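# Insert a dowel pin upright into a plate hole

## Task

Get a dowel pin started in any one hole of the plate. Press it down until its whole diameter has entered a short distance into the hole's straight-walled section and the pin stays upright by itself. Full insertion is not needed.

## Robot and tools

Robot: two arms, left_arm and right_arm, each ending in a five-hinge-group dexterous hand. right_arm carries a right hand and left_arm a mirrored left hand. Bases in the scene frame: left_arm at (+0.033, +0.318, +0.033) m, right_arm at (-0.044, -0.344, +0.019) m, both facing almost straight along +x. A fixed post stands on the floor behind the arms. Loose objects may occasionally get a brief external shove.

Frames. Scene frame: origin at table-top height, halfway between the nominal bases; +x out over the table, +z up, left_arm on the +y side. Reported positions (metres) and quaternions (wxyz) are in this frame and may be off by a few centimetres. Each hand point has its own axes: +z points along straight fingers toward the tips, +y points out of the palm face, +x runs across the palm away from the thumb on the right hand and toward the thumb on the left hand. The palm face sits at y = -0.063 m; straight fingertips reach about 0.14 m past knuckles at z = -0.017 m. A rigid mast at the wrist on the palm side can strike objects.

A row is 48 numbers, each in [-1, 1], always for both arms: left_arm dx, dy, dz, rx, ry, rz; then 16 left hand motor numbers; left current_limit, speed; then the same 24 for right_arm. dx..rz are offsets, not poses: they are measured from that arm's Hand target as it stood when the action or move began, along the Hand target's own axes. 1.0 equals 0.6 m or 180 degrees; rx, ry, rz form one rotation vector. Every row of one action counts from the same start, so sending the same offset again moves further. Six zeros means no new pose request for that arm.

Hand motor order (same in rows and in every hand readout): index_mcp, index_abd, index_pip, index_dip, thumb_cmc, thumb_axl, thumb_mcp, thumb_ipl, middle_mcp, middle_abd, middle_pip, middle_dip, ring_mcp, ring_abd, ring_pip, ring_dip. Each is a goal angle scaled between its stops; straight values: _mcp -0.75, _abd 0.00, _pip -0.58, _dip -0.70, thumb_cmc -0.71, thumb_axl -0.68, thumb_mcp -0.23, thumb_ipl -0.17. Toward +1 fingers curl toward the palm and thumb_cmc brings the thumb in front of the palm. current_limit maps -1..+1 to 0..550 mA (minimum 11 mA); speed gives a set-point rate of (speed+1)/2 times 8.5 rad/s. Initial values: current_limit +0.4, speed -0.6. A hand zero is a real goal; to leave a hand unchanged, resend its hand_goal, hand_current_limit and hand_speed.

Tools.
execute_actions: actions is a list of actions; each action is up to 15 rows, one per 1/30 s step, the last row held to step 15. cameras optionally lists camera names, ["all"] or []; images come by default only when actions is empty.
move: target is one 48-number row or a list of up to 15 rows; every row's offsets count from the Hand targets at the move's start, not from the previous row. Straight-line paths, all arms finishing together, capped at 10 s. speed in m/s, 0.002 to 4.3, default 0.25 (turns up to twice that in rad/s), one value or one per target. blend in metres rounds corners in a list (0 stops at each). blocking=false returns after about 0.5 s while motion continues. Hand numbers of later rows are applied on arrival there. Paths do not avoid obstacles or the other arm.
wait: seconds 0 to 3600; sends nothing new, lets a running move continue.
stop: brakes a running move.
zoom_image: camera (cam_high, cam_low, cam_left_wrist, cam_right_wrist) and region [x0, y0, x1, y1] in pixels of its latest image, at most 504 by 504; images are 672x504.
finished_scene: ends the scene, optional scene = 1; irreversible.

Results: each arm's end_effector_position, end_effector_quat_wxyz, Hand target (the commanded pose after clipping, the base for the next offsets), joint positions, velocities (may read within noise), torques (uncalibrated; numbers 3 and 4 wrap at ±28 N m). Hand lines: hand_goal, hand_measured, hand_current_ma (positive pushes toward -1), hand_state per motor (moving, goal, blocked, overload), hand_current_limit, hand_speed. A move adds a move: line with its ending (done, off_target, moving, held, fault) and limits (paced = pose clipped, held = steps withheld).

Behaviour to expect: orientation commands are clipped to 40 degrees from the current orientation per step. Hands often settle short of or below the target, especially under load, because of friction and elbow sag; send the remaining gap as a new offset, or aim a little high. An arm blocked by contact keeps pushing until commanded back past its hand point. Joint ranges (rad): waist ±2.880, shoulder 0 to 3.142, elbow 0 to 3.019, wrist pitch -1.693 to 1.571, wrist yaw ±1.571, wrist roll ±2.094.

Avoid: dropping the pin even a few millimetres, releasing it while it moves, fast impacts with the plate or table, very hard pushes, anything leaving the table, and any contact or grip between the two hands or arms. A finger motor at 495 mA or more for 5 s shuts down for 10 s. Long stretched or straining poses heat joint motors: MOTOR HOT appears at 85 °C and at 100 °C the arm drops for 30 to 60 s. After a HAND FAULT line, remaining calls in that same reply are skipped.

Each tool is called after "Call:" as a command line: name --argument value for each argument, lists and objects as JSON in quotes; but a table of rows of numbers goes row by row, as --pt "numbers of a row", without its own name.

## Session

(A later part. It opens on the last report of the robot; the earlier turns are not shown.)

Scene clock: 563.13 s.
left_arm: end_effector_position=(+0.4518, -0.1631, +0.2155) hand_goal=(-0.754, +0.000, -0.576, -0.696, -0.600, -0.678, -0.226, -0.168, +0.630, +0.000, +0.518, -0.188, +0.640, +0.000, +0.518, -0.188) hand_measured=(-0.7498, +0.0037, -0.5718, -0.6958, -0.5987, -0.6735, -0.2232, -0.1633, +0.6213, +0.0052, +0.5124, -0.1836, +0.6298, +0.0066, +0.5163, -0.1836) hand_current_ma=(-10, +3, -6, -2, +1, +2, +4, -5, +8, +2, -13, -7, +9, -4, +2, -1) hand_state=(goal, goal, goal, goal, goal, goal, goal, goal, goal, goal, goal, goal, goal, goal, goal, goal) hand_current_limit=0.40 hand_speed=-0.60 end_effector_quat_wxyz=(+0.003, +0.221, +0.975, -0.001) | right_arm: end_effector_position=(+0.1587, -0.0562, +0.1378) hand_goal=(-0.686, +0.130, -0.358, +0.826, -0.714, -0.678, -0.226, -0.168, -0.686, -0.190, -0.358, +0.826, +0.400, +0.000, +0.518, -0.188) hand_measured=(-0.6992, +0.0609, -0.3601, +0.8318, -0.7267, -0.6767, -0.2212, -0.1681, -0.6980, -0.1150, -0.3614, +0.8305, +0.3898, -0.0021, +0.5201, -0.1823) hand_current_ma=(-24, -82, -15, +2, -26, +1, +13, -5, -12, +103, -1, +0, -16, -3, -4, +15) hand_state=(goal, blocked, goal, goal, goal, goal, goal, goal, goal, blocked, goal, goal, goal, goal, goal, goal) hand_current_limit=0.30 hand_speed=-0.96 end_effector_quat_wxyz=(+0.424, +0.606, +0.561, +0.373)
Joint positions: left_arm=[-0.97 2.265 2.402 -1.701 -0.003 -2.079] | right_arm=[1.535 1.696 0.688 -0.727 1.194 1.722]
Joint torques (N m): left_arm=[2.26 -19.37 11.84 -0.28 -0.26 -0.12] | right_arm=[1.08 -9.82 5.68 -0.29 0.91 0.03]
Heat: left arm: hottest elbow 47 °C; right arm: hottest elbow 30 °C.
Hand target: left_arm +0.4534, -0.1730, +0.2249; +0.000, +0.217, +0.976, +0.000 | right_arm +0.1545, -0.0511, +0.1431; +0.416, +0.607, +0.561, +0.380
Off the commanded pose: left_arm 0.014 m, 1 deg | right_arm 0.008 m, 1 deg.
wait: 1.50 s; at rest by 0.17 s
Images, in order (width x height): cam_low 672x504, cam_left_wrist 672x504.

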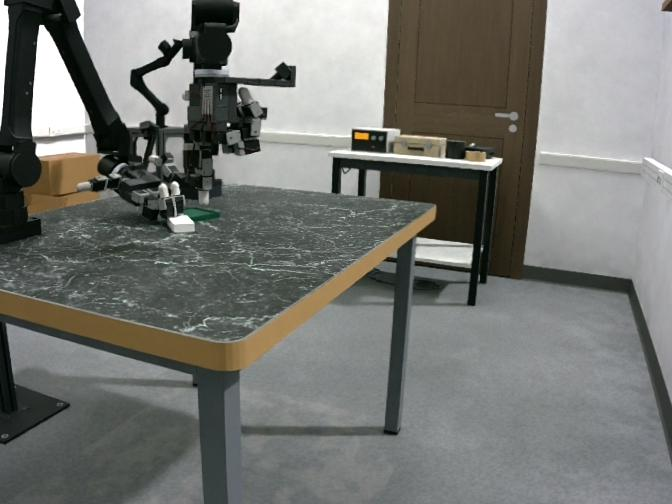

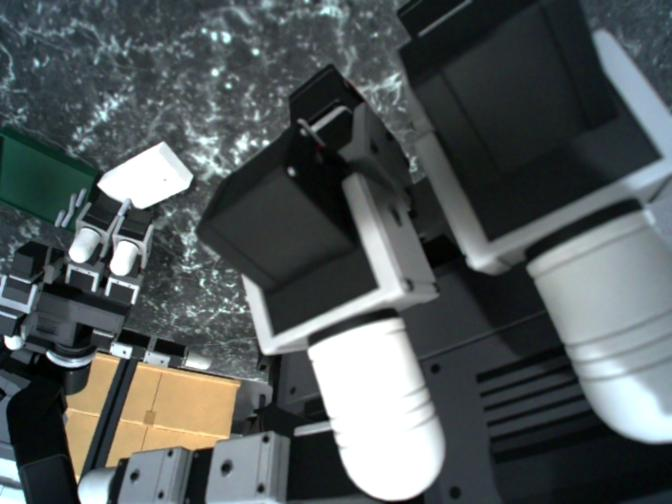

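Call:
move --target '[0,0,0,0,0,0,-0.754,0,-0.576,-0.696,-0.6,-0.678,-0.226,-0.168,0.63,0,0.518,-0.188,0.64,0,0.518,-0.188,0.4,-0.6,0,0,0,0,0,0,-0.685,-0.10,-0.358,0.826,-0.714,-0.678,-0.226,-0.168,-0.685,0.05,-0.358,0.826,0.4,0,0.518,-0.188,0.3,-0.93]' --speed 0.01

Call:
wait --seconds 1.2 --cameras '["cam_left_wrist","cam_low"]'

Call:
zoom_image --camera "cam_left_wrist" --region '[85, 160, 145, 220]'

Call:
zoom_image --camera "cam_low" --region '[155, 195, 195, 235]'

Scene clock: 565.73 s.
left_arm: end_effector_position=(+0.4518, -0.1631, +0.2155) hand_goal=(-0.754, +0.000, -0.576, -0.696, -0.600, -0.678, -0.226, -0.168, +0.630, +0.000, +0.518, -0.188, +0.640, +0.000, +0.518, -0.188) hand_measured=(-0.7498, +0.0037, -0.5705, -0.6971, -0.5987, -0.6746, -0.2222, -0.1643, +0.6213, +0.0052, +0.5124, -0.1836, +0.6298, +0.0066, +0.5150, -0.1836) hand_current_ma=(-6, +3, -6, -11, +6, +3, +7, +8, +2, +10, -12, -7, +9, -13, -7, -3) hand_state=(goal, goal, goal, goal, goal, goal, goal, goal, goal, goal, goal, goal, goal, goal, goal, goal) hand_current_limit=0.40 hand_speed=-0.60 end_effector_quat_wxyz=(+0.003, +0.221, +0.975, -0.001) | right_arm: end_effector_position=(+0.1587, -0.0562, +0.1378) hand_goal=(-0.686, -0.100, -0.358, +0.826, -0.714, -0.678, -0.226, -0.168, -0.686, +0.050, -0.358, +0.826, +0.400, +0.000, +0.518, -0.188) hand_measured=(-0.6992, -0.0915, -0.3601, +0.8318, -0.7267, -0.6767, -0.2212, -0.1672, -0.6980, +0.0418, -0.3601, +0.8318, +0.3898, -0.0007, +0.5201, -0.1811) hand_current_ma=(-9, +10, -18, +4, -20, -9, +14, -8, -22, -8, +8, +6, -19, -9, +2, +19) hand_state=(goal, goal, goal, goal, goal, goal, goal, goal, goal, goal, goal, goal, goal, goal, goal, goal) hand_current_limit=0.30 hand_speed=-0.93 end_effector_quat_wxyz=(+0.424, +0.606, +0.561, +0.373)
Joint positions: left_arm=[-0.97 2.265 2.402 -1.701 -0.003 -2.079] | right_arm=[1.535 1.696 0.688 -0.727 1.194 1.722]
Joint torques (N m): left_arm=[2.26 -19.43 11.84 -0.29 -0.27 -0.13] | right_arm=[1.44 -9.76 5.67 -0.35 0.93 0.04]
Heat: left arm: hottest elbow 47 °C; right arm: hottest elbow 30 °C.
Hand target: left_arm +0.4534, -0.1730, +0.2249; +0.000, +0.217, +0.976, +0.000 | right_arm +0.1545, -0.0511, +0.1431; +0.416, +0.607, +0.561, +0.380
Off the commanded pose: left_arm 0.014 m, 1 deg | right_arm 0.008 m, 1 deg.
joint sent to its limit (left arm) — joint 4 (wrist pitch), lower limit. The joint targets still meet the commanded pose.
move: done

Scene clock: 566.93 s.
left_arm: end_effector_position=(+0.4518, -0.1631, +0.2155) hand_goal=(-0.754, +0.000, -0.576, -0.696, -0.600, -0.678, -0.226, -0.168, +0.630, +0.000, +0.518, -0.188, +0.640, +0.000, +0.518, -0.188) hand_measured=(-0.7498, +0.0023, -0.5718, -0.6958, -0.5974, -0.6735, -0.2222, -0.1633, +0.6213, +0.0052, +0.5124, -0.1836, +0.6298, +0.0066, +0.5150, -0.1836) hand_current_ma=(-4, +8, -3, -9, +3, +3, +3, +2, +6, +5, -9, -4, +6, -8, -1, -7) hand_state=(goal, goal, goal, goal, goal, goal, goal, goal, goal, goal, goal, goal, goal, goal, goal, goal) hand_current_limit=0.40 hand_speed=-0.60 end_effector_quat_wxyz=(+0.003, +0.221, +0.975, -0.001) | right_arm: end_effector_position=(+0.1587, -0.0562, +0.1378) hand_goal=(-0.686, -0.100, -0.358, +0.826, -0.714, -0.678, -0.226, -0.168, -0.686, +0.050, -0.358, +0.826, +0.400, +0.000, +0.518, -0.188) hand_measured=(-0.7004, -0.0915, -0.3601, +0.8318, -0.7267, -0.6767, -0.2212, -0.1672, -0.6980, +0.0403, -0.3614, +0.8318, +0.3886, +0.0008, +0.5201, -0.1823) hand_current_ma=(-18, +6, -13, +4, -24, -7, +9, -11, -26, +0, -1, +3, -17, -7, +4, +19) hand_state=(goal, goal, goal, goal, goal, goal, goal, goal, goal, goal, goal, goal, goal, goal, goal, goal) hand_current_limit=0.30 hand_speed=-0.93 end_effector_quat_wxyz=(+0.424, +0.606, +0.561, +0.373)
Joint positions: left_arm=[-0.97 2.265 2.402 -1.701 -0.003 -2.079] | right_arm=[1.535 1.696 0.688 -0.727 1.194 1.722]
Joint torques (N m): left_arm=[2.32 -19.31 11.82 -0.31 -0.26 -0.13] | right_arm=[1.03 -9.7 5.68 -0.29 0.93 0.02]
Heat: left arm: hottest elbow 47 °C; right arm: hottest elbow 30 °C.
Hand target: left_arm +0.4534, -0.1730, +0.2249; +0.000, +0.217, +0.976, +0.000 | right_arm +0.1545, -0.0511, +0.1431; +0.416, +0.607, +0.561, +0.380
Off the commanded pose: left_arm 0.014 m, 1 deg | right_arm 0.008 m, 1 deg.
wait: 1.20 s; at rest by 0.17 s
Images, in order (width x height): cam_low 672x504, cam_left_wrist 672x504.

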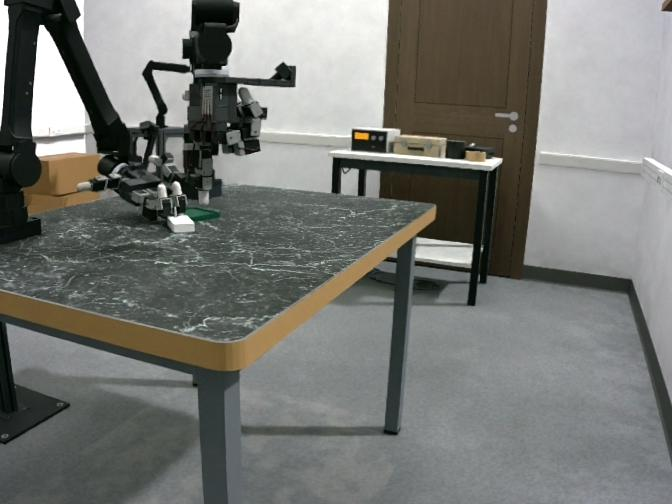

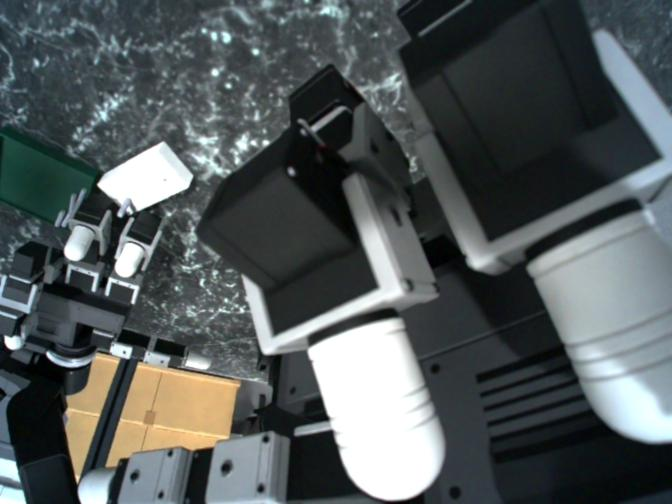

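Scaled by 8.400 from the camera's image (finer frame: 960x720).

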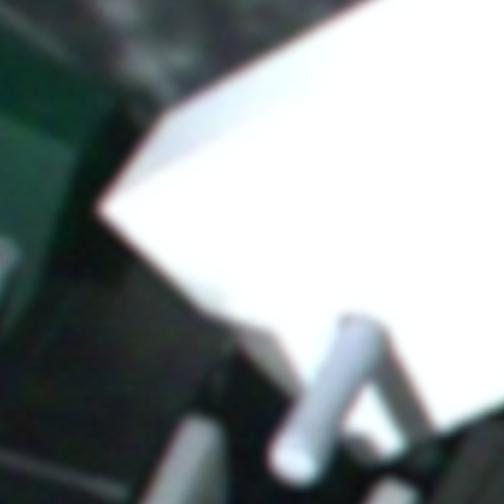

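Scaled by 12.600 from the camera's image (finer frame: 960x720).

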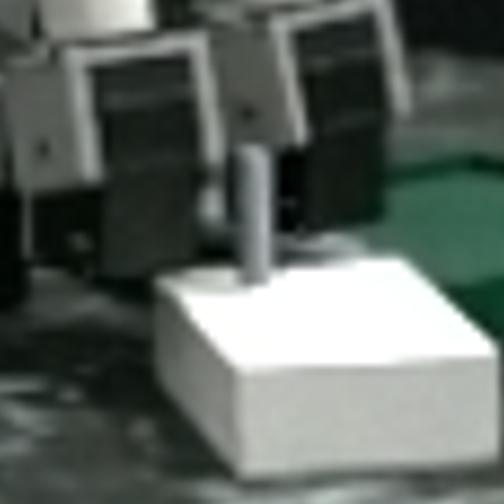

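Call:
move --pt "0 0 0 0 0 0 -0.754 0 -0.576 -0.696 -0.6 -0.678 -0.226 -0.168 0.63 0 0.518 -0.188 0.64 0 0.518 -0.188 0.4 -0.6 0.0002 -0.006 -0.0607 0 0 0 -0.685 -0.10 -0.358 0.826 -0.714 -0.678 -0.226 -0.168 -0.685 0.05 -0.358 0.826 0.4 0 0.518 -0.188 0.3 -0.9" --pt "0 0 0 0 0 0 -0.754 0 -0.576 -0.696 -0.6 -0.678 -0.226 -0.168 0.63 0 0.518 -0.188 0.64 0 0.518 -0.188 0.4 -0.6 0.0 0.072 -0.1 0 0 0 -0.685 -0.10 -0.358 0.826 -0.714 -0.678 -0.226 -0.168 -0.685 0.05 -0.358 0.826 0.4 0 0.518 -0.188 0.3 -0.9" --speed 0.04 --cameras '["all"]'

Call:
zoom_image --camera "cam_left_wrist" --region '[85, 160, 145, 220]'

Call:
zoom_image --camera "cam_low" --region '[155, 195, 195, 235]'

Scene clock: 570.43 s.
left_arm: end_effector_position=(+0.4518, -0.1631, +0.2155) hand_goal=(-0.754, +0.000, -0.576, -0.696, -0.600, -0.678, -0.226, -0.168, +0.630, +0.000, +0.518, -0.188, +0.640, +0.000, +0.518, -0.188) hand_measured=(-0.7498, +0.0023, -0.5705, -0.6958, -0.5974, -0.6735, -0.2232, -0.1643, +0.6213, +0.0052, +0.5137, -0.1836, +0.6298, +0.0066, +0.5150, -0.1836) hand_current_ma=(-4, -1, -10, -3, +5, +4, +4, +0, +5, -2, -9, -5, +7, -11, +0, +0) hand_state=(goal, goal, goal, goal, goal, goal, goal, goal, goal, goal, goal, goal, goal, goal, goal, goal) hand_current_limit=0.40 hand_speed=-0.60 end_effector_quat_wxyz=(+0.003, +0.221, +0.975, -0.001) | right_arm: end_effector_position=(+0.1198, -0.0570, +0.1963) hand_goal=(-0.686, -0.100, -0.358, +0.826, -0.714, -0.678, -0.226, -0.168, -0.686, +0.050, -0.358, +0.826, +0.400, +0.000, +0.518, -0.188) hand_measured=(-0.7004, -0.0915, -0.3614, +0.8318, -0.7267, -0.6767, -0.2222, -0.1672, -0.6980, +0.0403, -0.3614, +0.8318, +0.3898, -0.0007, +0.5201, -0.1823) hand_current_ma=(-18, +10, -16, +5, -18, -5, +10, -5, -10, -1, -5, -1, -22, -18, -5, +20) hand_state=(goal, goal, goal, goal, goal, goal, goal, goal, goal, goal, goal, goal, goal, goal, goal, goal) hand_current_limit=0.30 hand_speed=-0.90 end_effector_quat_wxyz=(+0.429, +0.602, +0.563, +0.369)
Joint positions: left_arm=[-0.97 2.265 2.402 -1.701 -0.003 -2.079] | right_arm=[1.654 1.603 0.775 -1.196 1.16 2.018]
Joint torques (N m): left_arm=[2.2 -19.31 11.82 -0.31 -0.26 -0.12] | right_arm=[0.67 -9.11 8.28 -1.05 0.84 0.05]
Heat: left arm: hottest elbow 47 °C; right arm: hottest elbow 30 °C.
Hand target: left_arm +0.4534, -0.1730, +0.2249; +0.000, +0.217, +0.976, +0.000 | right_arm +0.1147, -0.0475, +0.2052; +0.416, +0.607, +0.561, +0.380
Off the commanded pose: left_arm 0.014 m, 1 deg | right_arm 0.014 m, 2 deg.
joint sent to its limit (left arm) — joint 4 (wrist pitch), lower limit. The joint targets still meet the commanded pose.
move: off_target (right_arm)

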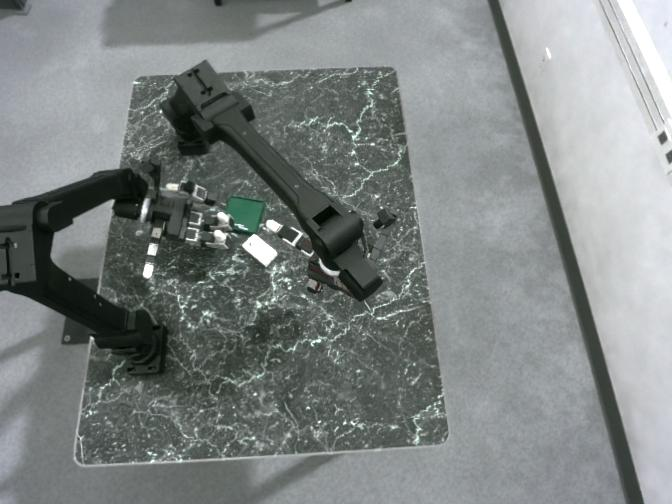

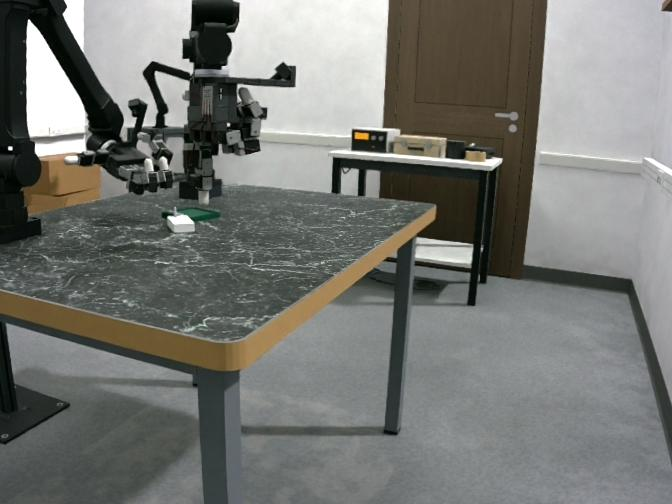

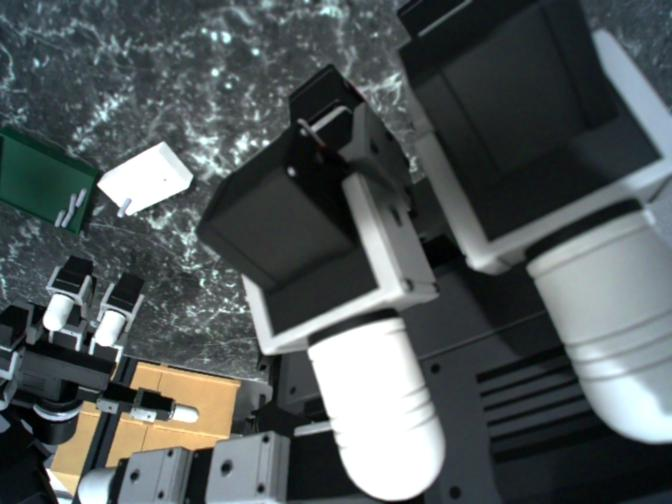

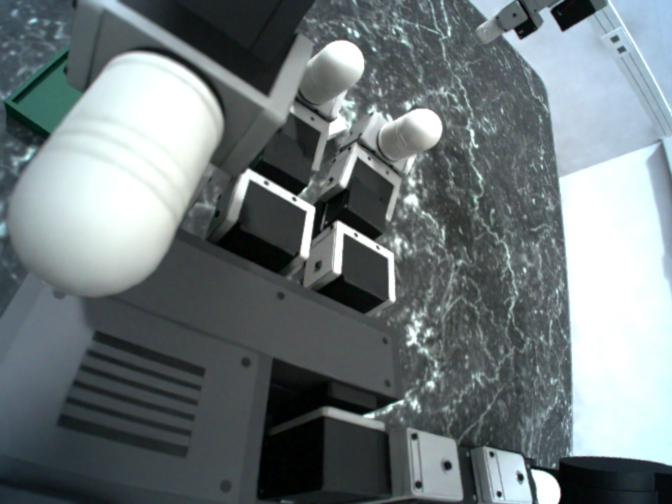

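Scaled by 8.400 from the camera's image (finer frame: 960x720).

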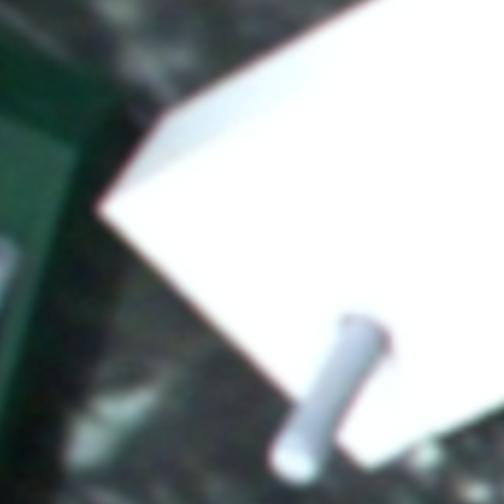

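Scaled by 12.600 from the camera's image (finer frame: 960x720).

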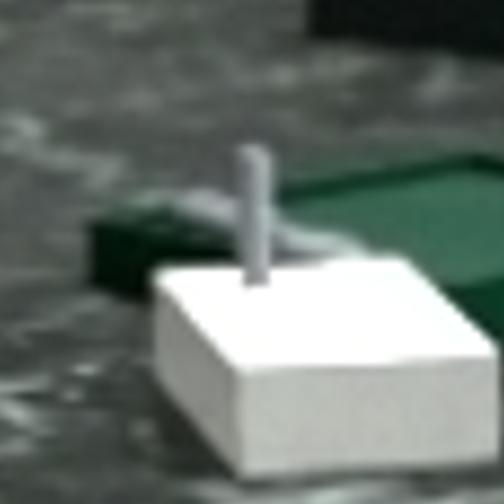

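Call:
zoom_image --camera "cam_left_wrist" --region '[45, 175, 145, 245]'

Call:
zoom_image --camera "cam_high" --region '[222, 192, 282, 272]'

Scaled by 5.040 from the camera's image (finer frame: 960x720).

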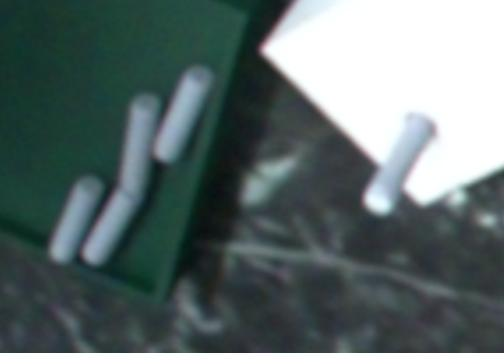

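Scaled by 6.300 from the camera's image (finer frame: 960x720).

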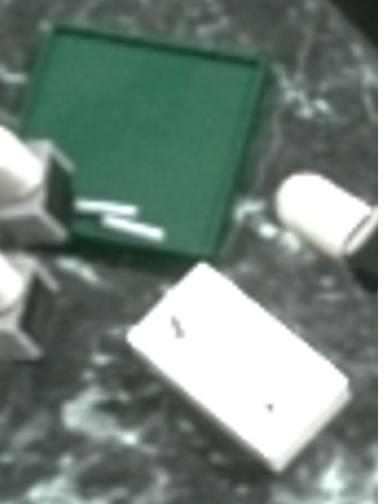

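Call:
move --pt "0 0 0 0 0 0 -0.754 0 -0.576 -0.696 -0.6 -0.678 -0.226 -0.168 0.63 0 0.518 -0.188 0.64 0 0.518 -0.188 0.4 -0.6 -0.001 0.1861 -0.0733 0 0 0 -0.685 -0.10 -0.358 0.826 -0.714 -0.678 -0.226 -0.168 -0.685 0.05 -0.358 0.826 0.4 0 0.518 -0.188 0.3 -0.9" --pt "0 0 0 0 0 0 -0.754 0 -0.576 -0.696 -0.6 -0.678 -0.226 -0.168 0.63 0 0.518 -0.188 0.64 0 0.518 -0.188 0.4 -0.6 0.0701 0.229 -0.0335 0.2103 0.4056 -0.5931 -0.754 0 -0.576 -0.696 -0.714 -0.678 -0.226 -0.168 0.63 0 0.518 -0.188 0.63 0 0.518 -0.188 0.4 -0.7" --speed 0.2 --cameras '["all"]'

Scene clock: 578.57 s.
left_arm: end_effector_position=(+0.4518, -0.1631, +0.2155) hand_goal=(-0.754, +0.000, -0.576, -0.696, -0.600, -0.678, -0.226, -0.168, +0.630, +0.000, +0.518, -0.188, +0.640, +0.000, +0.518, -0.188) hand_measured=(-0.7498, +0.0023, -0.5718, -0.6958, -0.5987, -0.6746, -0.2232, -0.1633, +0.6213, +0.0052, +0.5124, -0.1836, +0.6298, +0.0066, +0.5150, -0.1836) hand_current_ma=(-1, +3, -4, -10, +2, +0, +6, +0, +8, +2, -7, -11, +7, -7, +3, +1) hand_state=(goal, goal, goal, goal, goal, goal, goal, goal, goal, goal, goal, goal, goal, goal, goal, goal) hand_current_limit=0.40 hand_speed=-0.60 end_effector_quat_wxyz=(+0.003, +0.221, +0.975, -0.001) | right_arm: end_effector_position=(+0.1379, -0.0233, +0.3112) hand_goal=(-0.686, -0.100, -0.358, +0.826, -0.714, -0.678, -0.226, -0.168, -0.686, +0.050, -0.358, +0.826, +0.400, +0.000, +0.518, -0.188) hand_measured=(-0.6968, -0.0915, -0.3601, +0.8305, -0.7242, -0.6777, -0.2212, -0.1672, -0.6968, +0.0491, -0.3614, +0.8255, +0.3874, -0.0007, +0.5124, -0.1811) hand_current_ma=(-13, +0, -15, -3, -28, -15, +10, +4, -14, +5, +3, -9, -20, -16, -14, +19) hand_state=(goal, goal, goal, goal, goal, goal, goal, goal, goal, goal, goal, goal, goal, goal, goal, goal) hand_current_limit=0.30 hand_speed=-0.90 end_effector_quat_wxyz=(+0.116, -0.011, +0.988, +0.105)
Joint positions: left_arm=[-0.97 2.265 2.402 -1.701 -0.003 -2.079] | right_arm=[1.022 0.885 0.985 -1.368 0.083 -0.586]
Joint torques (N m): left_arm=[2.32 -19.31 11.82 -0.34 -0.26 -0.13] | right_arm=[0.97 -3.96 10.73 1.17 0.15 0.17]
Heat: left arm: hottest elbow 47 °C; right arm: hottest elbow 30 °C.
Hand target: left_arm +0.4534, -0.1730, +0.2249; +0.000, +0.217, +0.976, +0.000 | right_arm +0.1367, -0.0222, +0.3170; +0.121, -0.010, +0.986, +0.113 (not the last commanded pose)
Off the commanded pose: left_arm 0.014 m, 1 deg | right_arm 0.035 m, 34 deg.
joint sent to its limit (left arm) — joint 4 (wrist pitch), lower limit. The joint targets still meet the commanded pose.
move: held (right_arm; a check stopped the path); path passed 1 of 2 targets; target 2's new numbers were not sent; limits=held
pose unreachable (right arm): on one or more control steps of this call, first in action 0 (counted from 0), this arm could not follow its commanded pose, so it was not sent that pose on those steps. It may still have moved: this result reports where it is.
cause: moving toward the commanded pose would bring a part of the arm too close to another arm (a part of this arm just beyond joint 6 (wrist roll) and a part of the left arm just beyond its joint 3 (elbow), at the place that arm is still heading or pushing toward).

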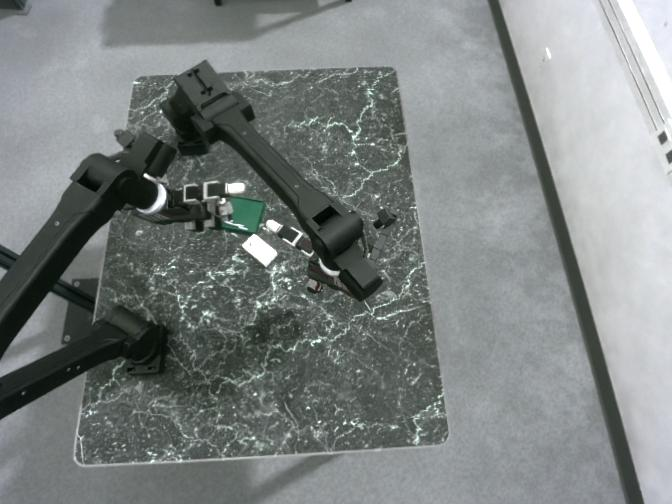

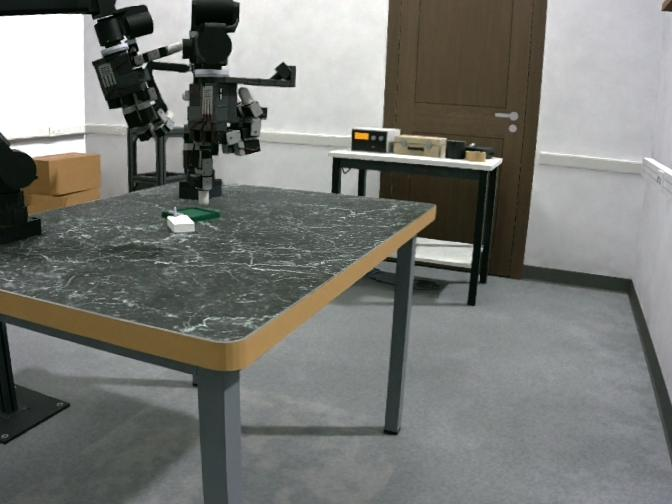

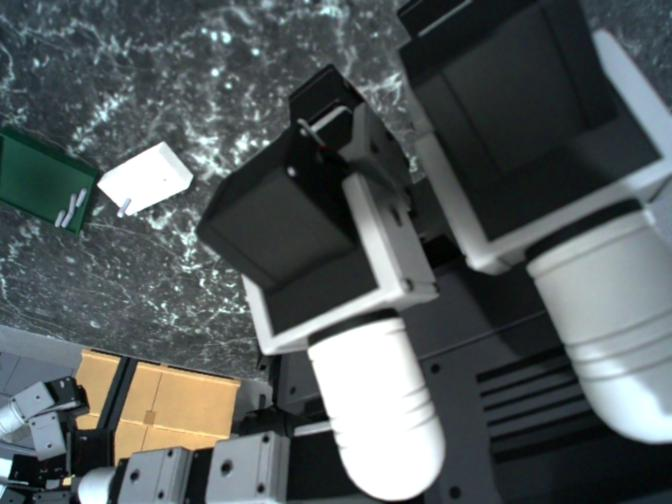

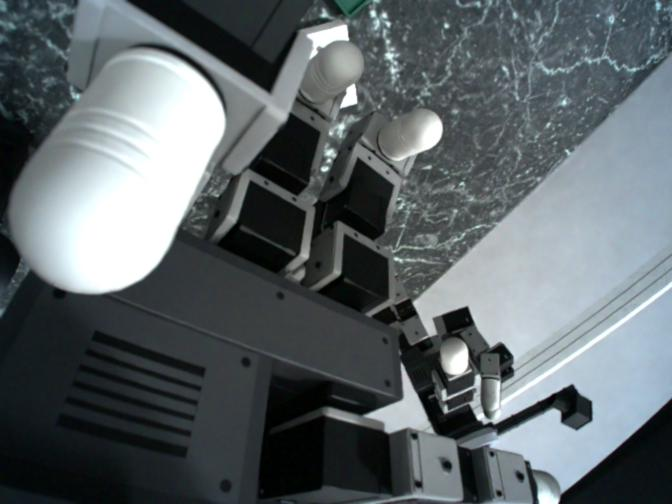

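Call:
move --target '[0,0,0,0,0,0,-0.754,0,-0.576,-0.696,-0.6,-0.678,-0.226,-0.168,0.63,0,0.518,-0.188,0.64,0,0.518,-0.188,0.4,-0.6,0.021,-0.0863,0.0927,0.025,0.1079,-0.3239,0.63,0,0.518,-0.188,-0.714,-0.678,-0.226,-0.168,0.63,0,0.518,-0.188,0.63,0,0.518,-0.188,0.4,-0.7]' --speed 0.15 --cameras '["all"]'

Scene clock: 580.57 s.
left_arm: end_effector_position=(+0.4518, -0.1631, +0.2155) hand_goal=(-0.754, +0.000, -0.576, -0.696, -0.600, -0.678, -0.226, -0.168, +0.630, +0.000, +0.518, -0.188, +0.640, +0.000, +0.518, -0.188) hand_measured=(-0.7498, +0.0037, -0.5718, -0.6971, -0.5987, -0.6735, -0.2232, -0.1643, +0.6213, +0.0052, +0.5124, -0.1836, +0.6298, +0.0066, +0.5150, -0.1836) hand_current_ma=(-4, +3, -8, -6, +3, +7, -6, -4, +4, +9, -8, +0, +5, -4, +6, -5) hand_state=(goal, goal, goal, goal, goal, goal, goal, goal, goal, goal, goal, goal, goal, goal, goal, goal) hand_current_limit=0.40 hand_speed=-0.60 end_effector_quat_wxyz=(+0.003, +0.221, +0.975, -0.001) | right_arm: end_effector_position=(+0.1365, -0.0268, +0.3090) hand_goal=(+0.630, +0.000, +0.518, -0.188, -0.714, -0.678, -0.226, -0.168, +0.630, +0.000, +0.518, -0.188, +0.630, +0.000, +0.518, -0.188) hand_measured=(+0.6020, -0.0007, +0.5175, -0.1862, -0.7242, -0.6767, -0.2212, -0.1681, +0.6020, +0.0110, +0.5124, -0.1862, +0.6020, +0.0008, +0.5201, -0.1823) hand_current_ma=(-42, -4, -15, -9, -23, -9, +12, -6, -45, +16, -8, -5, -54, -15, -5, +19) hand_state=(blocked, goal, goal, goal, goal, goal, goal, goal, blocked, goal, goal, goal, blocked, goal, goal, goal) hand_current_limit=0.40 hand_speed=-0.70 end_effector_quat_wxyz=(+0.108, -0.057, +0.987, +0.106)
Joint positions: left_arm=[-0.97 2.265 2.402 -1.701 -0.003 -2.079] | right_arm=[0.969 0.885 0.983 -1.368 0.04 -0.724]
Joint torques (N m): left_arm=[2.26 -19.25 11.82 -0.31 -0.26 -0.13] | right_arm=[1.14 -2.55 10.84 0.84 -0.04 0.11]
Heat: left arm: hottest elbow 47 °C; right arm: hottest elbow 31 °C.
Hand target: left_arm +0.4534, -0.1730, +0.2249; +0.000, +0.217, +0.976, +0.000 | right_arm +0.1355, -0.0256, +0.3100; +0.109, -0.055, +0.987, +0.107 (not the last commanded pose)
Off the commanded pose: left_arm 0.014 m, 1 deg | right_arm 0.068 m, 56 deg.
joint sent to its limit (left arm) — joint 4 (wrist pitch), lower limit. The joint targets still meet the commanded pose.
move: held (right_arm; a check stopped the path); limits=held
pose unreachable (right arm): on one or more control steps of this call, first in action 0 (counted from 0), this arm could not follow its commanded pose, so it was not sent that pose on those steps. It may still have moved: this result reports where it is.
cause: moving toward the commanded pose would bring a part of the arm too close to another arm (a part of this arm just beyond joint 6 (wrist roll) and a part of the left arm just beyond its joint 3 (elbow), at the place that arm is still heading or pushing toward).

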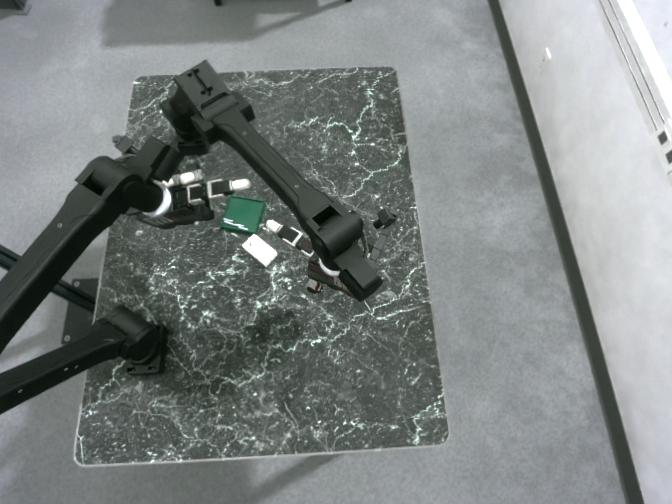

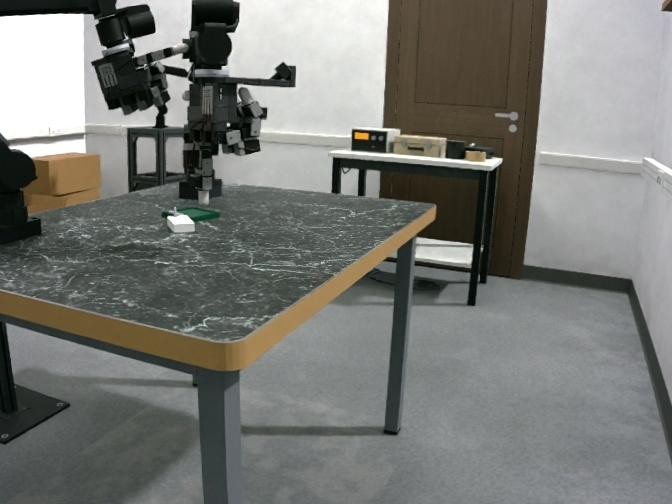

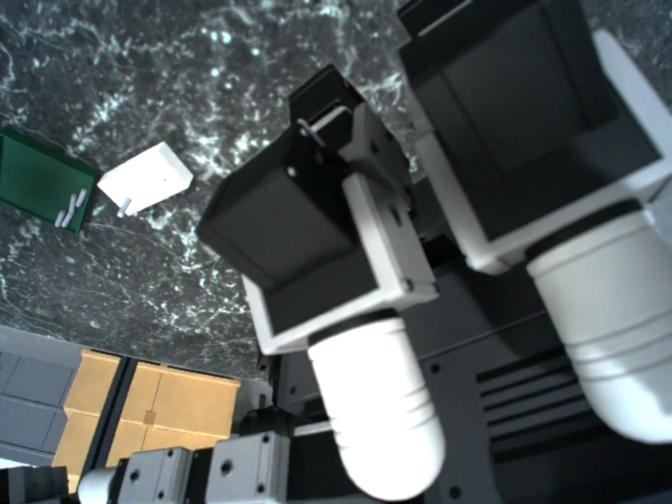

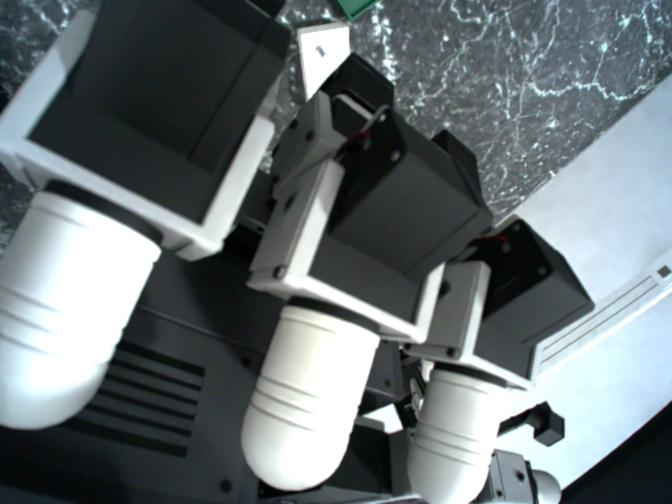

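Call:
move --target '[0,0,0,0,0,0,-0.754,0,-0.576,-0.696,-0.6,-0.678,-0.226,-0.168,0.63,0,0.518,-0.188,0.64,0,0.518,-0.188,0.4,-0.6,-0.0048,-0.1182,0.064,0,0,0,0.63,0,0.518,-0.188,-0.714,-0.678,-0.226,-0.168,0.63,0,0.518,-0.188,0.63,0,0.518,-0.188,0.4,-0.7]' --speed 0.15

Scene clock: 582.23 s.
left_arm: end_effector_position=(+0.4518, -0.1631, +0.2155) hand_goal=(-0.754, +0.000, -0.576, -0.696, -0.600, -0.678, -0.226, -0.168, +0.630, +0.000, +0.518, -0.188, +0.640, +0.000, +0.518, -0.188) hand_measured=(-0.7498, +0.0023, -0.5705, -0.6958, -0.5974, -0.6746, -0.2222, -0.1643, +0.6213, +0.0052, +0.5124, -0.1836, +0.6298, +0.0066, +0.5150, -0.1836) hand_current_ma=(+0, +1, -12, -8, +4, -1, +7, -1, +8, +6, -8, -6, +10, +0, +4, -3) hand_state=(goal, goal, goal, goal, goal, goal, goal, goal, goal, goal, goal, goal, goal, goal, goal, goal) hand_current_limit=0.40 hand_speed=-0.60 end_effector_quat_wxyz=(+0.003, +0.221, +0.975, -0.001) | right_arm: end_effector_position=(+0.1504, -0.0856, +0.2541) hand_goal=(+0.630, +0.000, +0.518, -0.188, -0.714, -0.678, -0.226, -0.168, +0.630, +0.000, +0.518, -0.188, +0.630, +0.000, +0.518, -0.188) hand_measured=(+0.6008, -0.0021, +0.5163, -0.1849, -0.7242, -0.6777, -0.2212, -0.1681, +0.6008, +0.0110, +0.5111, -0.1849, +0.6020, -0.0007, +0.5201, -0.1823) hand_current_ma=(-53, -2, -8, -10, -27, -2, +13, -8, -51, +19, -11, +1, -57, -16, +6, +11) hand_state=(blocked, goal, goal, goal, goal, goal, goal, goal, blocked, goal, goal, goal, blocked, goal, goal, goal) hand_current_limit=0.40 hand_speed=-0.70 end_effector_quat_wxyz=(+0.098, -0.058, +0.989, +0.098)
Joint positions: left_arm=[-0.97 2.265 2.402 -1.701 -0.003 -2.079] | right_arm=[0.742 0.789 0.803 -1.309 -0.029 -0.943]
Joint torques (N m): left_arm=[2.26 -19.37 11.84 -0.29 -0.26 -0.12] | right_arm=[-0.97 -2.78 10.88 1.43 -0.29 -0.01]
Heat: left arm: hottest elbow 47 °C; right arm: hottest elbow 31 °C.
Hand target: left_arm +0.4534, -0.1730, +0.2249; +0.000, +0.217, +0.976, +0.000 | right_arm +0.1555, -0.0857, +0.2602; +0.109, -0.055, +0.987, +0.107
Off the commanded pose: left_arm 0.014 m, 1 deg | right_arm 0.008 m, 2 deg.
joint sent to its limit (left arm) — joint 4 (wrist pitch), lower limit. The joint targets still meet the commanded pose.
move: done

Call:
move --target '[0,0,0,0,0,0,-0.754,0,-0.576,-0.696,-0.6,-0.678,-0.226,-0.168,0.63,0,0.518,-0.188,0.64,0,0.518,-0.188,0.4,-0.6,0.0283,0.0527,0.013,0.0253,0.098,-0.2957,0.63,0,0.518,-0.188,-0.714,-0.678,-0.226,-0.168,0.63,0,0.518,-0.188,0.63,0,0.518,-0.188,0.4,-0.7]' --speed 0.15 --cameras '["all"]'

Scene clock: 585.60 s.
left_arm: end_effector_position=(+0.4518, -0.1631, +0.2155) hand_goal=(-0.754, +0.000, -0.576, -0.696, -0.600, -0.678, -0.226, -0.168, +0.630, +0.000, +0.518, -0.188, +0.640, +0.000, +0.518, -0.188) hand_measured=(-0.7498, +0.0023, -0.5705, -0.6971, -0.5987, -0.6735, -0.2232, -0.1643, +0.6213, +0.0052, +0.5124, -0.1849, +0.6298, +0.0066, +0.5150, -0.1836) hand_current_ma=(-4, +1, -10, -3, +0, -3, +6, -5, -2, +4, -10, +2, +6, -10, +3, -7) hand_state=(goal, goal, goal, goal, goal, goal, goal, goal, goal, goal, goal, goal, goal, goal, goal, goal) hand_current_limit=0.40 hand_speed=-0.60 end_effector_quat_wxyz=(+0.003, +0.221, +0.975, -0.001) | right_arm: end_effector_position=(+0.1380, -0.0696, +0.2400) hand_goal=(+0.630, +0.000, +0.518, -0.188, -0.714, -0.678, -0.226, -0.168, +0.630, +0.000, +0.518, -0.188, +0.630, +0.000, +0.518, -0.188) hand_measured=(+0.6020, -0.0007, +0.5124, -0.1862, -0.7192, -0.6777, -0.2212, -0.1672, +0.6020, +0.0110, +0.5098, -0.1862, +0.6020, +0.0008, +0.5111, -0.1823) hand_current_ma=(-48, -5, -20, -12, -13, -6, +18, -2, -52, +18, -10, -3, -52, -3, -4, +19) hand_state=(blocked, goal, goal, goal, goal, goal, goal, goal, blocked, goal, goal, goal, blocked, goal, goal, goal) hand_current_limit=0.40 hand_speed=-0.70 end_effector_quat_wxyz=(+0.012, -0.394, +0.919, +0.021)
Joint positions: left_arm=[-0.97 2.265 2.402 -1.701 -0.003 -2.079] | right_arm=[0.705 1.109 1.017 -1.443 -0.032 -1.679]
Joint torques (N m): left_arm=[2.14 -19.31 11.82 -0.32 -0.26 -0.12] | right_arm=[0.44 -6.24 9.98 0.34 -0.32 0.15]
Heat: left arm: hottest elbow 47 °C; right arm: hottest elbow 31 °C.
Hand target: left_arm +0.4534, -0.1730, +0.2249; +0.000, +0.217, +0.976, +0.000 | right_arm +0.1384, -0.0698, +0.2412; +0.015, -0.389, +0.921, +0.022 (not the last commanded pose)
Off the commanded pose: left_arm 0.014 m, 1 deg | right_arm 0.021 m, 14 deg.
joint sent to its limit (left arm) — joint 4 (wrist pitch), lower limit. The joint targets still meet the commanded pose.
move: held (right_arm; a check stopped the path); limits=held
pose unreachable (right arm): on one or more control steps of this call, first in action 0 (counted from 0), this arm could not follow its commanded pose, so it was not sent that pose on those steps. It may still have moved: this result reports where it is.
cause: moving toward the commanded pose would bring a part of the arm too close to another arm (a part of this arm just beyond joint 4 (wrist pitch) and a part of the left arm just beyond its joint 3 (elbow), at the place that arm is still heading or pushing toward).

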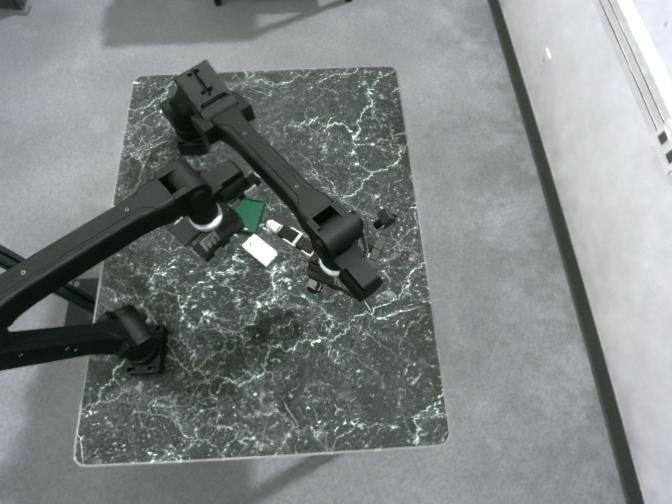

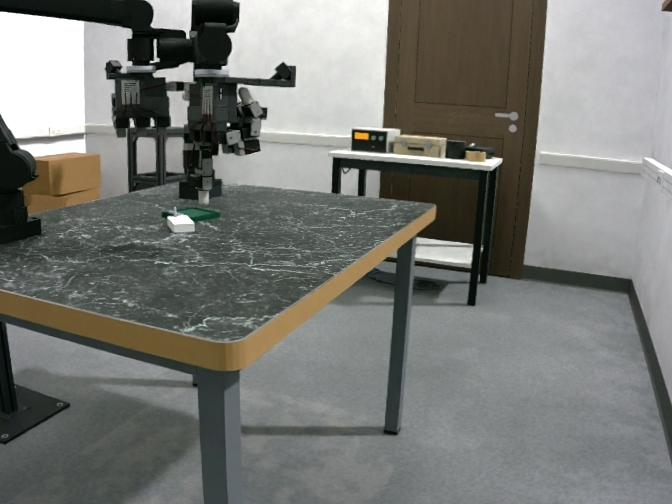

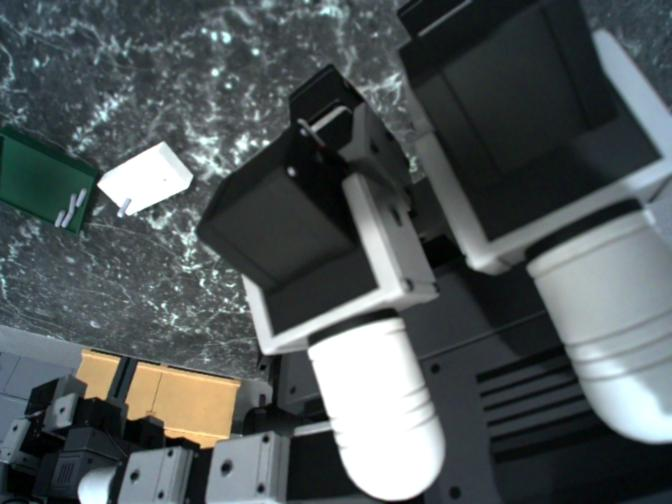

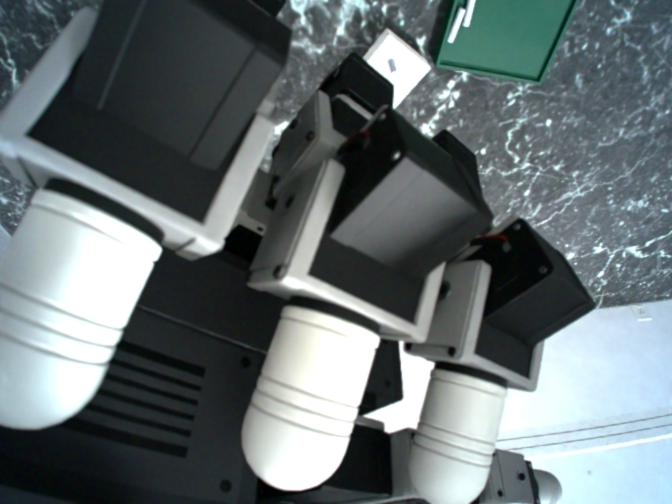

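Call:
move --target '[0.2832,0.5537,-0.175,0,0,0,-0.754,0,-0.576,-0.696,-0.6,-0.678,-0.226,-0.168,0.63,0,0.518,-0.188,0.64,0,0.518,-0.188,0.4,-0.6,0,0,0,0,0,0,0.63,0,0.518,-0.188,-0.714,-0.678,-0.226,-0.168,0.63,0,0.518,-0.188,0.63,0,0.518,-0.188,0.4,-0.7]' --speed 0.2 --cameras '["cam_high","cam_left_wrist"]'

Scene clock: 589.50 s.
left_arm: end_effector_position=(+0.4439, +0.1973, +0.3289) hand_goal=(-0.754, +0.000, -0.576, -0.696, -0.600, -0.678, -0.226, -0.168, +0.630, +0.000, +0.518, -0.188, +0.640, +0.000, +0.518, -0.188) hand_measured=(-0.7498, -0.0007, -0.5705, -0.6971, -0.5949, -0.6746, -0.2222, -0.1643, +0.6201, +0.0052, +0.5124, -0.1836, +0.6310, +0.0066, +0.5150, -0.1836) hand_current_ma=(-6, +7, -10, -6, +7, -3, +4, -2, +10, +7, -10, -3, +14, -8, +7, -1) hand_state=(goal, goal, goal, goal, goal, goal, goal, goal, goal, goal, goal, goal, goal, goal, goal, goal) hand_current_limit=0.40 hand_speed=-0.60 end_effector_quat_wxyz=(+0.004, +0.213, +0.977, +0.000) | right_arm: end_effector_position=(+0.1374, -0.0701, +0.2386) hand_goal=(+0.630, +0.000, +0.518, -0.188, -0.714, -0.678, -0.226, -0.168, +0.630, +0.000, +0.518, -0.188, +0.630, +0.000, +0.518, -0.188) hand_measured=(+0.6020, -0.0007, +0.5111, -0.1862, -0.7192, -0.6777, -0.2212, -0.1672, +0.6008, +0.0096, +0.5098, -0.1862, +0.6032, -0.0007, +0.5124, -0.1823) hand_current_ma=(-51, -2, -24, +3, -11, -10, +13, -14, -38, +21, -13, -7, -54, -2, -12, +16) hand_state=(blocked, goal, goal, goal, goal, goal, goal, goal, blocked, goal, goal, goal, blocked, goal, goal, goal) hand_current_limit=0.40 hand_speed=-0.70 end_effector_quat_wxyz=(+0.010, -0.394, +0.919, +0.020)
Joint positions: left_arm=[-0.498 1.506 1.586 -1.644 -0.002 -1.624] | right_arm=[0.705 1.109 1.013 -1.443 -0.032 -1.677]
Joint torques (N m): left_arm=[2.9 -11.11 7.61 -0.27 -0.17 0.06] | right_arm=[-0.15 -5.36 10.1 0.38 -0.33 0.1]
Heat: left arm: hottest elbow 47 °C; right arm: hottest elbow 31 °C.
Hand target: left_arm +0.4400, +0.1998, +0.3298; -0.001, +0.217, +0.976, +0.000 | right_arm +0.1384, -0.0697, +0.2413; +0.015, -0.389, +0.921, +0.022
Off the commanded pose: left_arm 0.005 m, 1 deg | right_arm 0.003 m, 1 deg.
move: done

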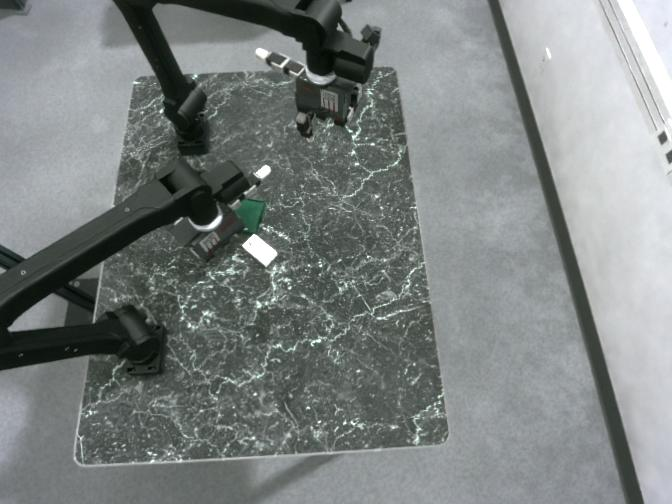

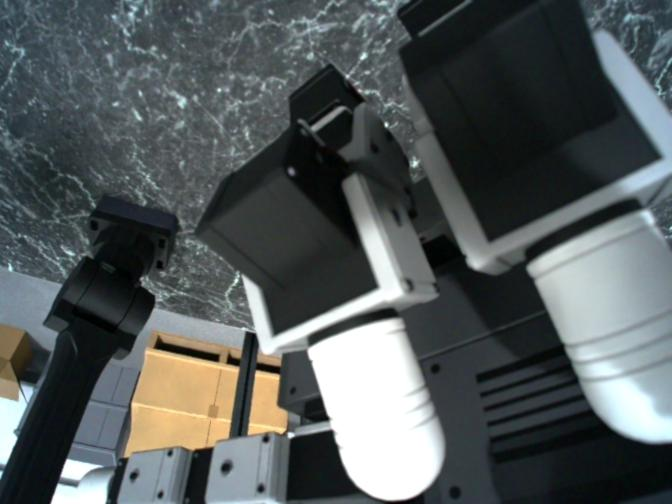

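Call:
move --target '[0,0,0,0,0,0,-0.754,0,-0.576,-0.696,-0.6,-0.678,-0.226,-0.168,0.63,0,0.518,-0.188,0.64,0,0.518,-0.188,0.4,-0.6,-0.0567,0.0438,0.0328,0.0092,0.0143,-0.0011,-0.754,0,-0.576,-0.696,-0.714,-0.678,-0.226,-0.168,0.63,0,0.518,-0.188,0.63,0,0.518,-0.188,0.4,-0.7]' --speed 0.1 --cameras '["all"]'

Scene clock: 591.50 s.
left_arm: end_effector_position=(+0.4440, +0.1973, +0.3289) hand_goal=(-0.754, +0.000, -0.576, -0.696, -0.600, -0.678, -0.226, -0.168, +0.630, +0.000, +0.518, -0.188, +0.640, +0.000, +0.518, -0.188) hand_measured=(-0.7498, -0.0007, -0.5705, -0.6958, -0.5949, -0.6746, -0.2222, -0.1643, +0.6213, +0.0052, +0.5124, -0.1836, +0.6298, +0.0066, +0.5150, -0.1836) hand_current_ma=(+1, +8, -10, -3, +2, +0, +3, +7, +4, +6, -11, -6, +11, -8, +9, -5) hand_state=(goal, goal, goal, goal, goal, goal, goal, goal, goal, goal, goal, goal, goal, goal, goal, goal) hand_current_limit=0.40 hand_speed=-0.60 end_effector_quat_wxyz=(+0.004, +0.213, +0.977, +0.000) | right_arm: end_effector_position=(+0.1346, -0.0416, +0.2096) hand_goal=(-0.754, +0.000, -0.576, -0.696, -0.714, -0.678, -0.226, -0.168, +0.630, +0.000, +0.518, -0.188, +0.630, +0.000, +0.518, -0.188) hand_measured=(-0.7498, -0.0065, -0.5718, -0.6945, -0.7142, -0.6777, -0.2212, -0.1672, +0.6008, +0.0081, +0.5098, -0.1862, +0.6020, -0.0007, +0.5137, -0.1823) hand_current_ma=(+19, -10, -8, -11, -10, -7, +8, -7, -43, +19, -9, -5, -55, +0, -15, +14) hand_state=(goal, goal, goal, goal, goal, goal, goal, goal, blocked, goal, goal, goal, blocked, goal, goal, goal) hand_current_limit=0.40 hand_speed=-0.70 end_effector_quat_wxyz=(-0.022, -0.388, +0.921, -0.008)
Joint positions: left_arm=[-0.498 1.506 1.586 -1.644 -0.002 -1.623] | right_arm=[0.795 1.219 1.032 -1.431 -0.003 -1.575]
Joint torques (N m): left_arm=[2.78 -11.05 7.64 -0.27 -0.18 0.07] | right_arm=[1.61 -5.48 13.42 0.59 -0.13 0.1]
Heat: left arm: hottest elbow 46 °C; right arm: hottest elbow 31 °C.
Hand target: left_arm +0.4400, +0.1998, +0.3298; -0.001, +0.217, +0.976, +0.000 | right_arm +0.1434, -0.0261, +0.2237; +0.000, -0.391, +0.920, +0.000
Off the commanded pose: left_arm 0.005 m, 1 deg | right_arm 0.023 m, 3 deg.
move: off_target (right_arm)

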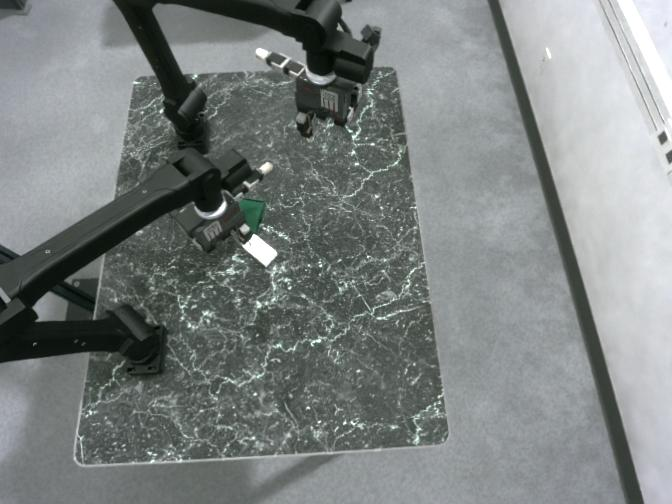

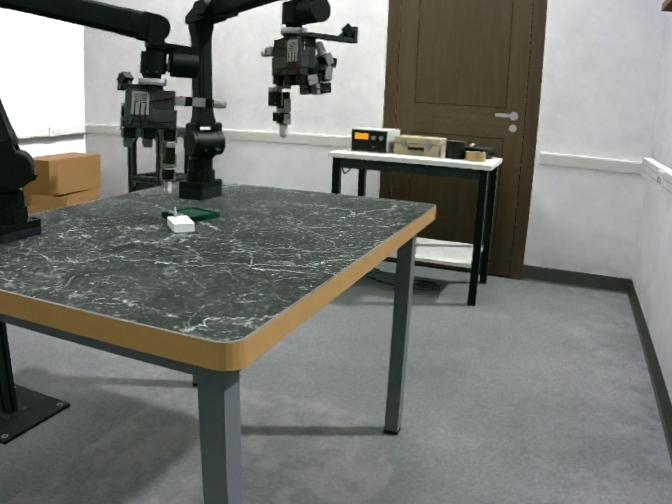

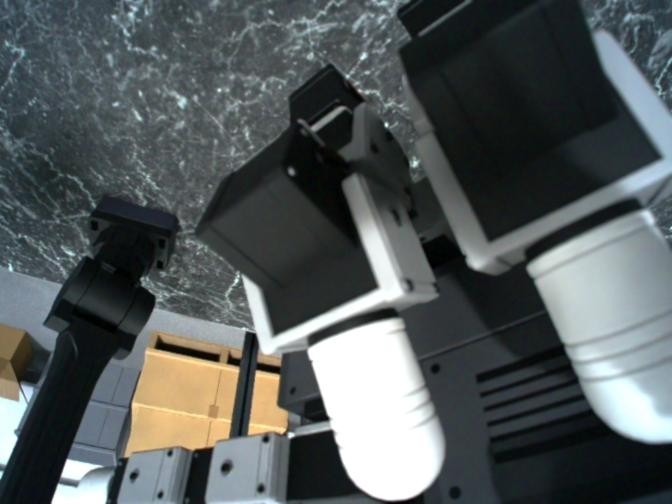

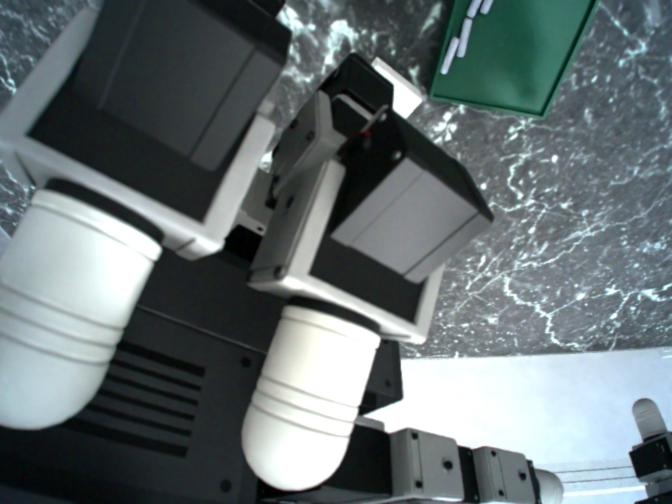

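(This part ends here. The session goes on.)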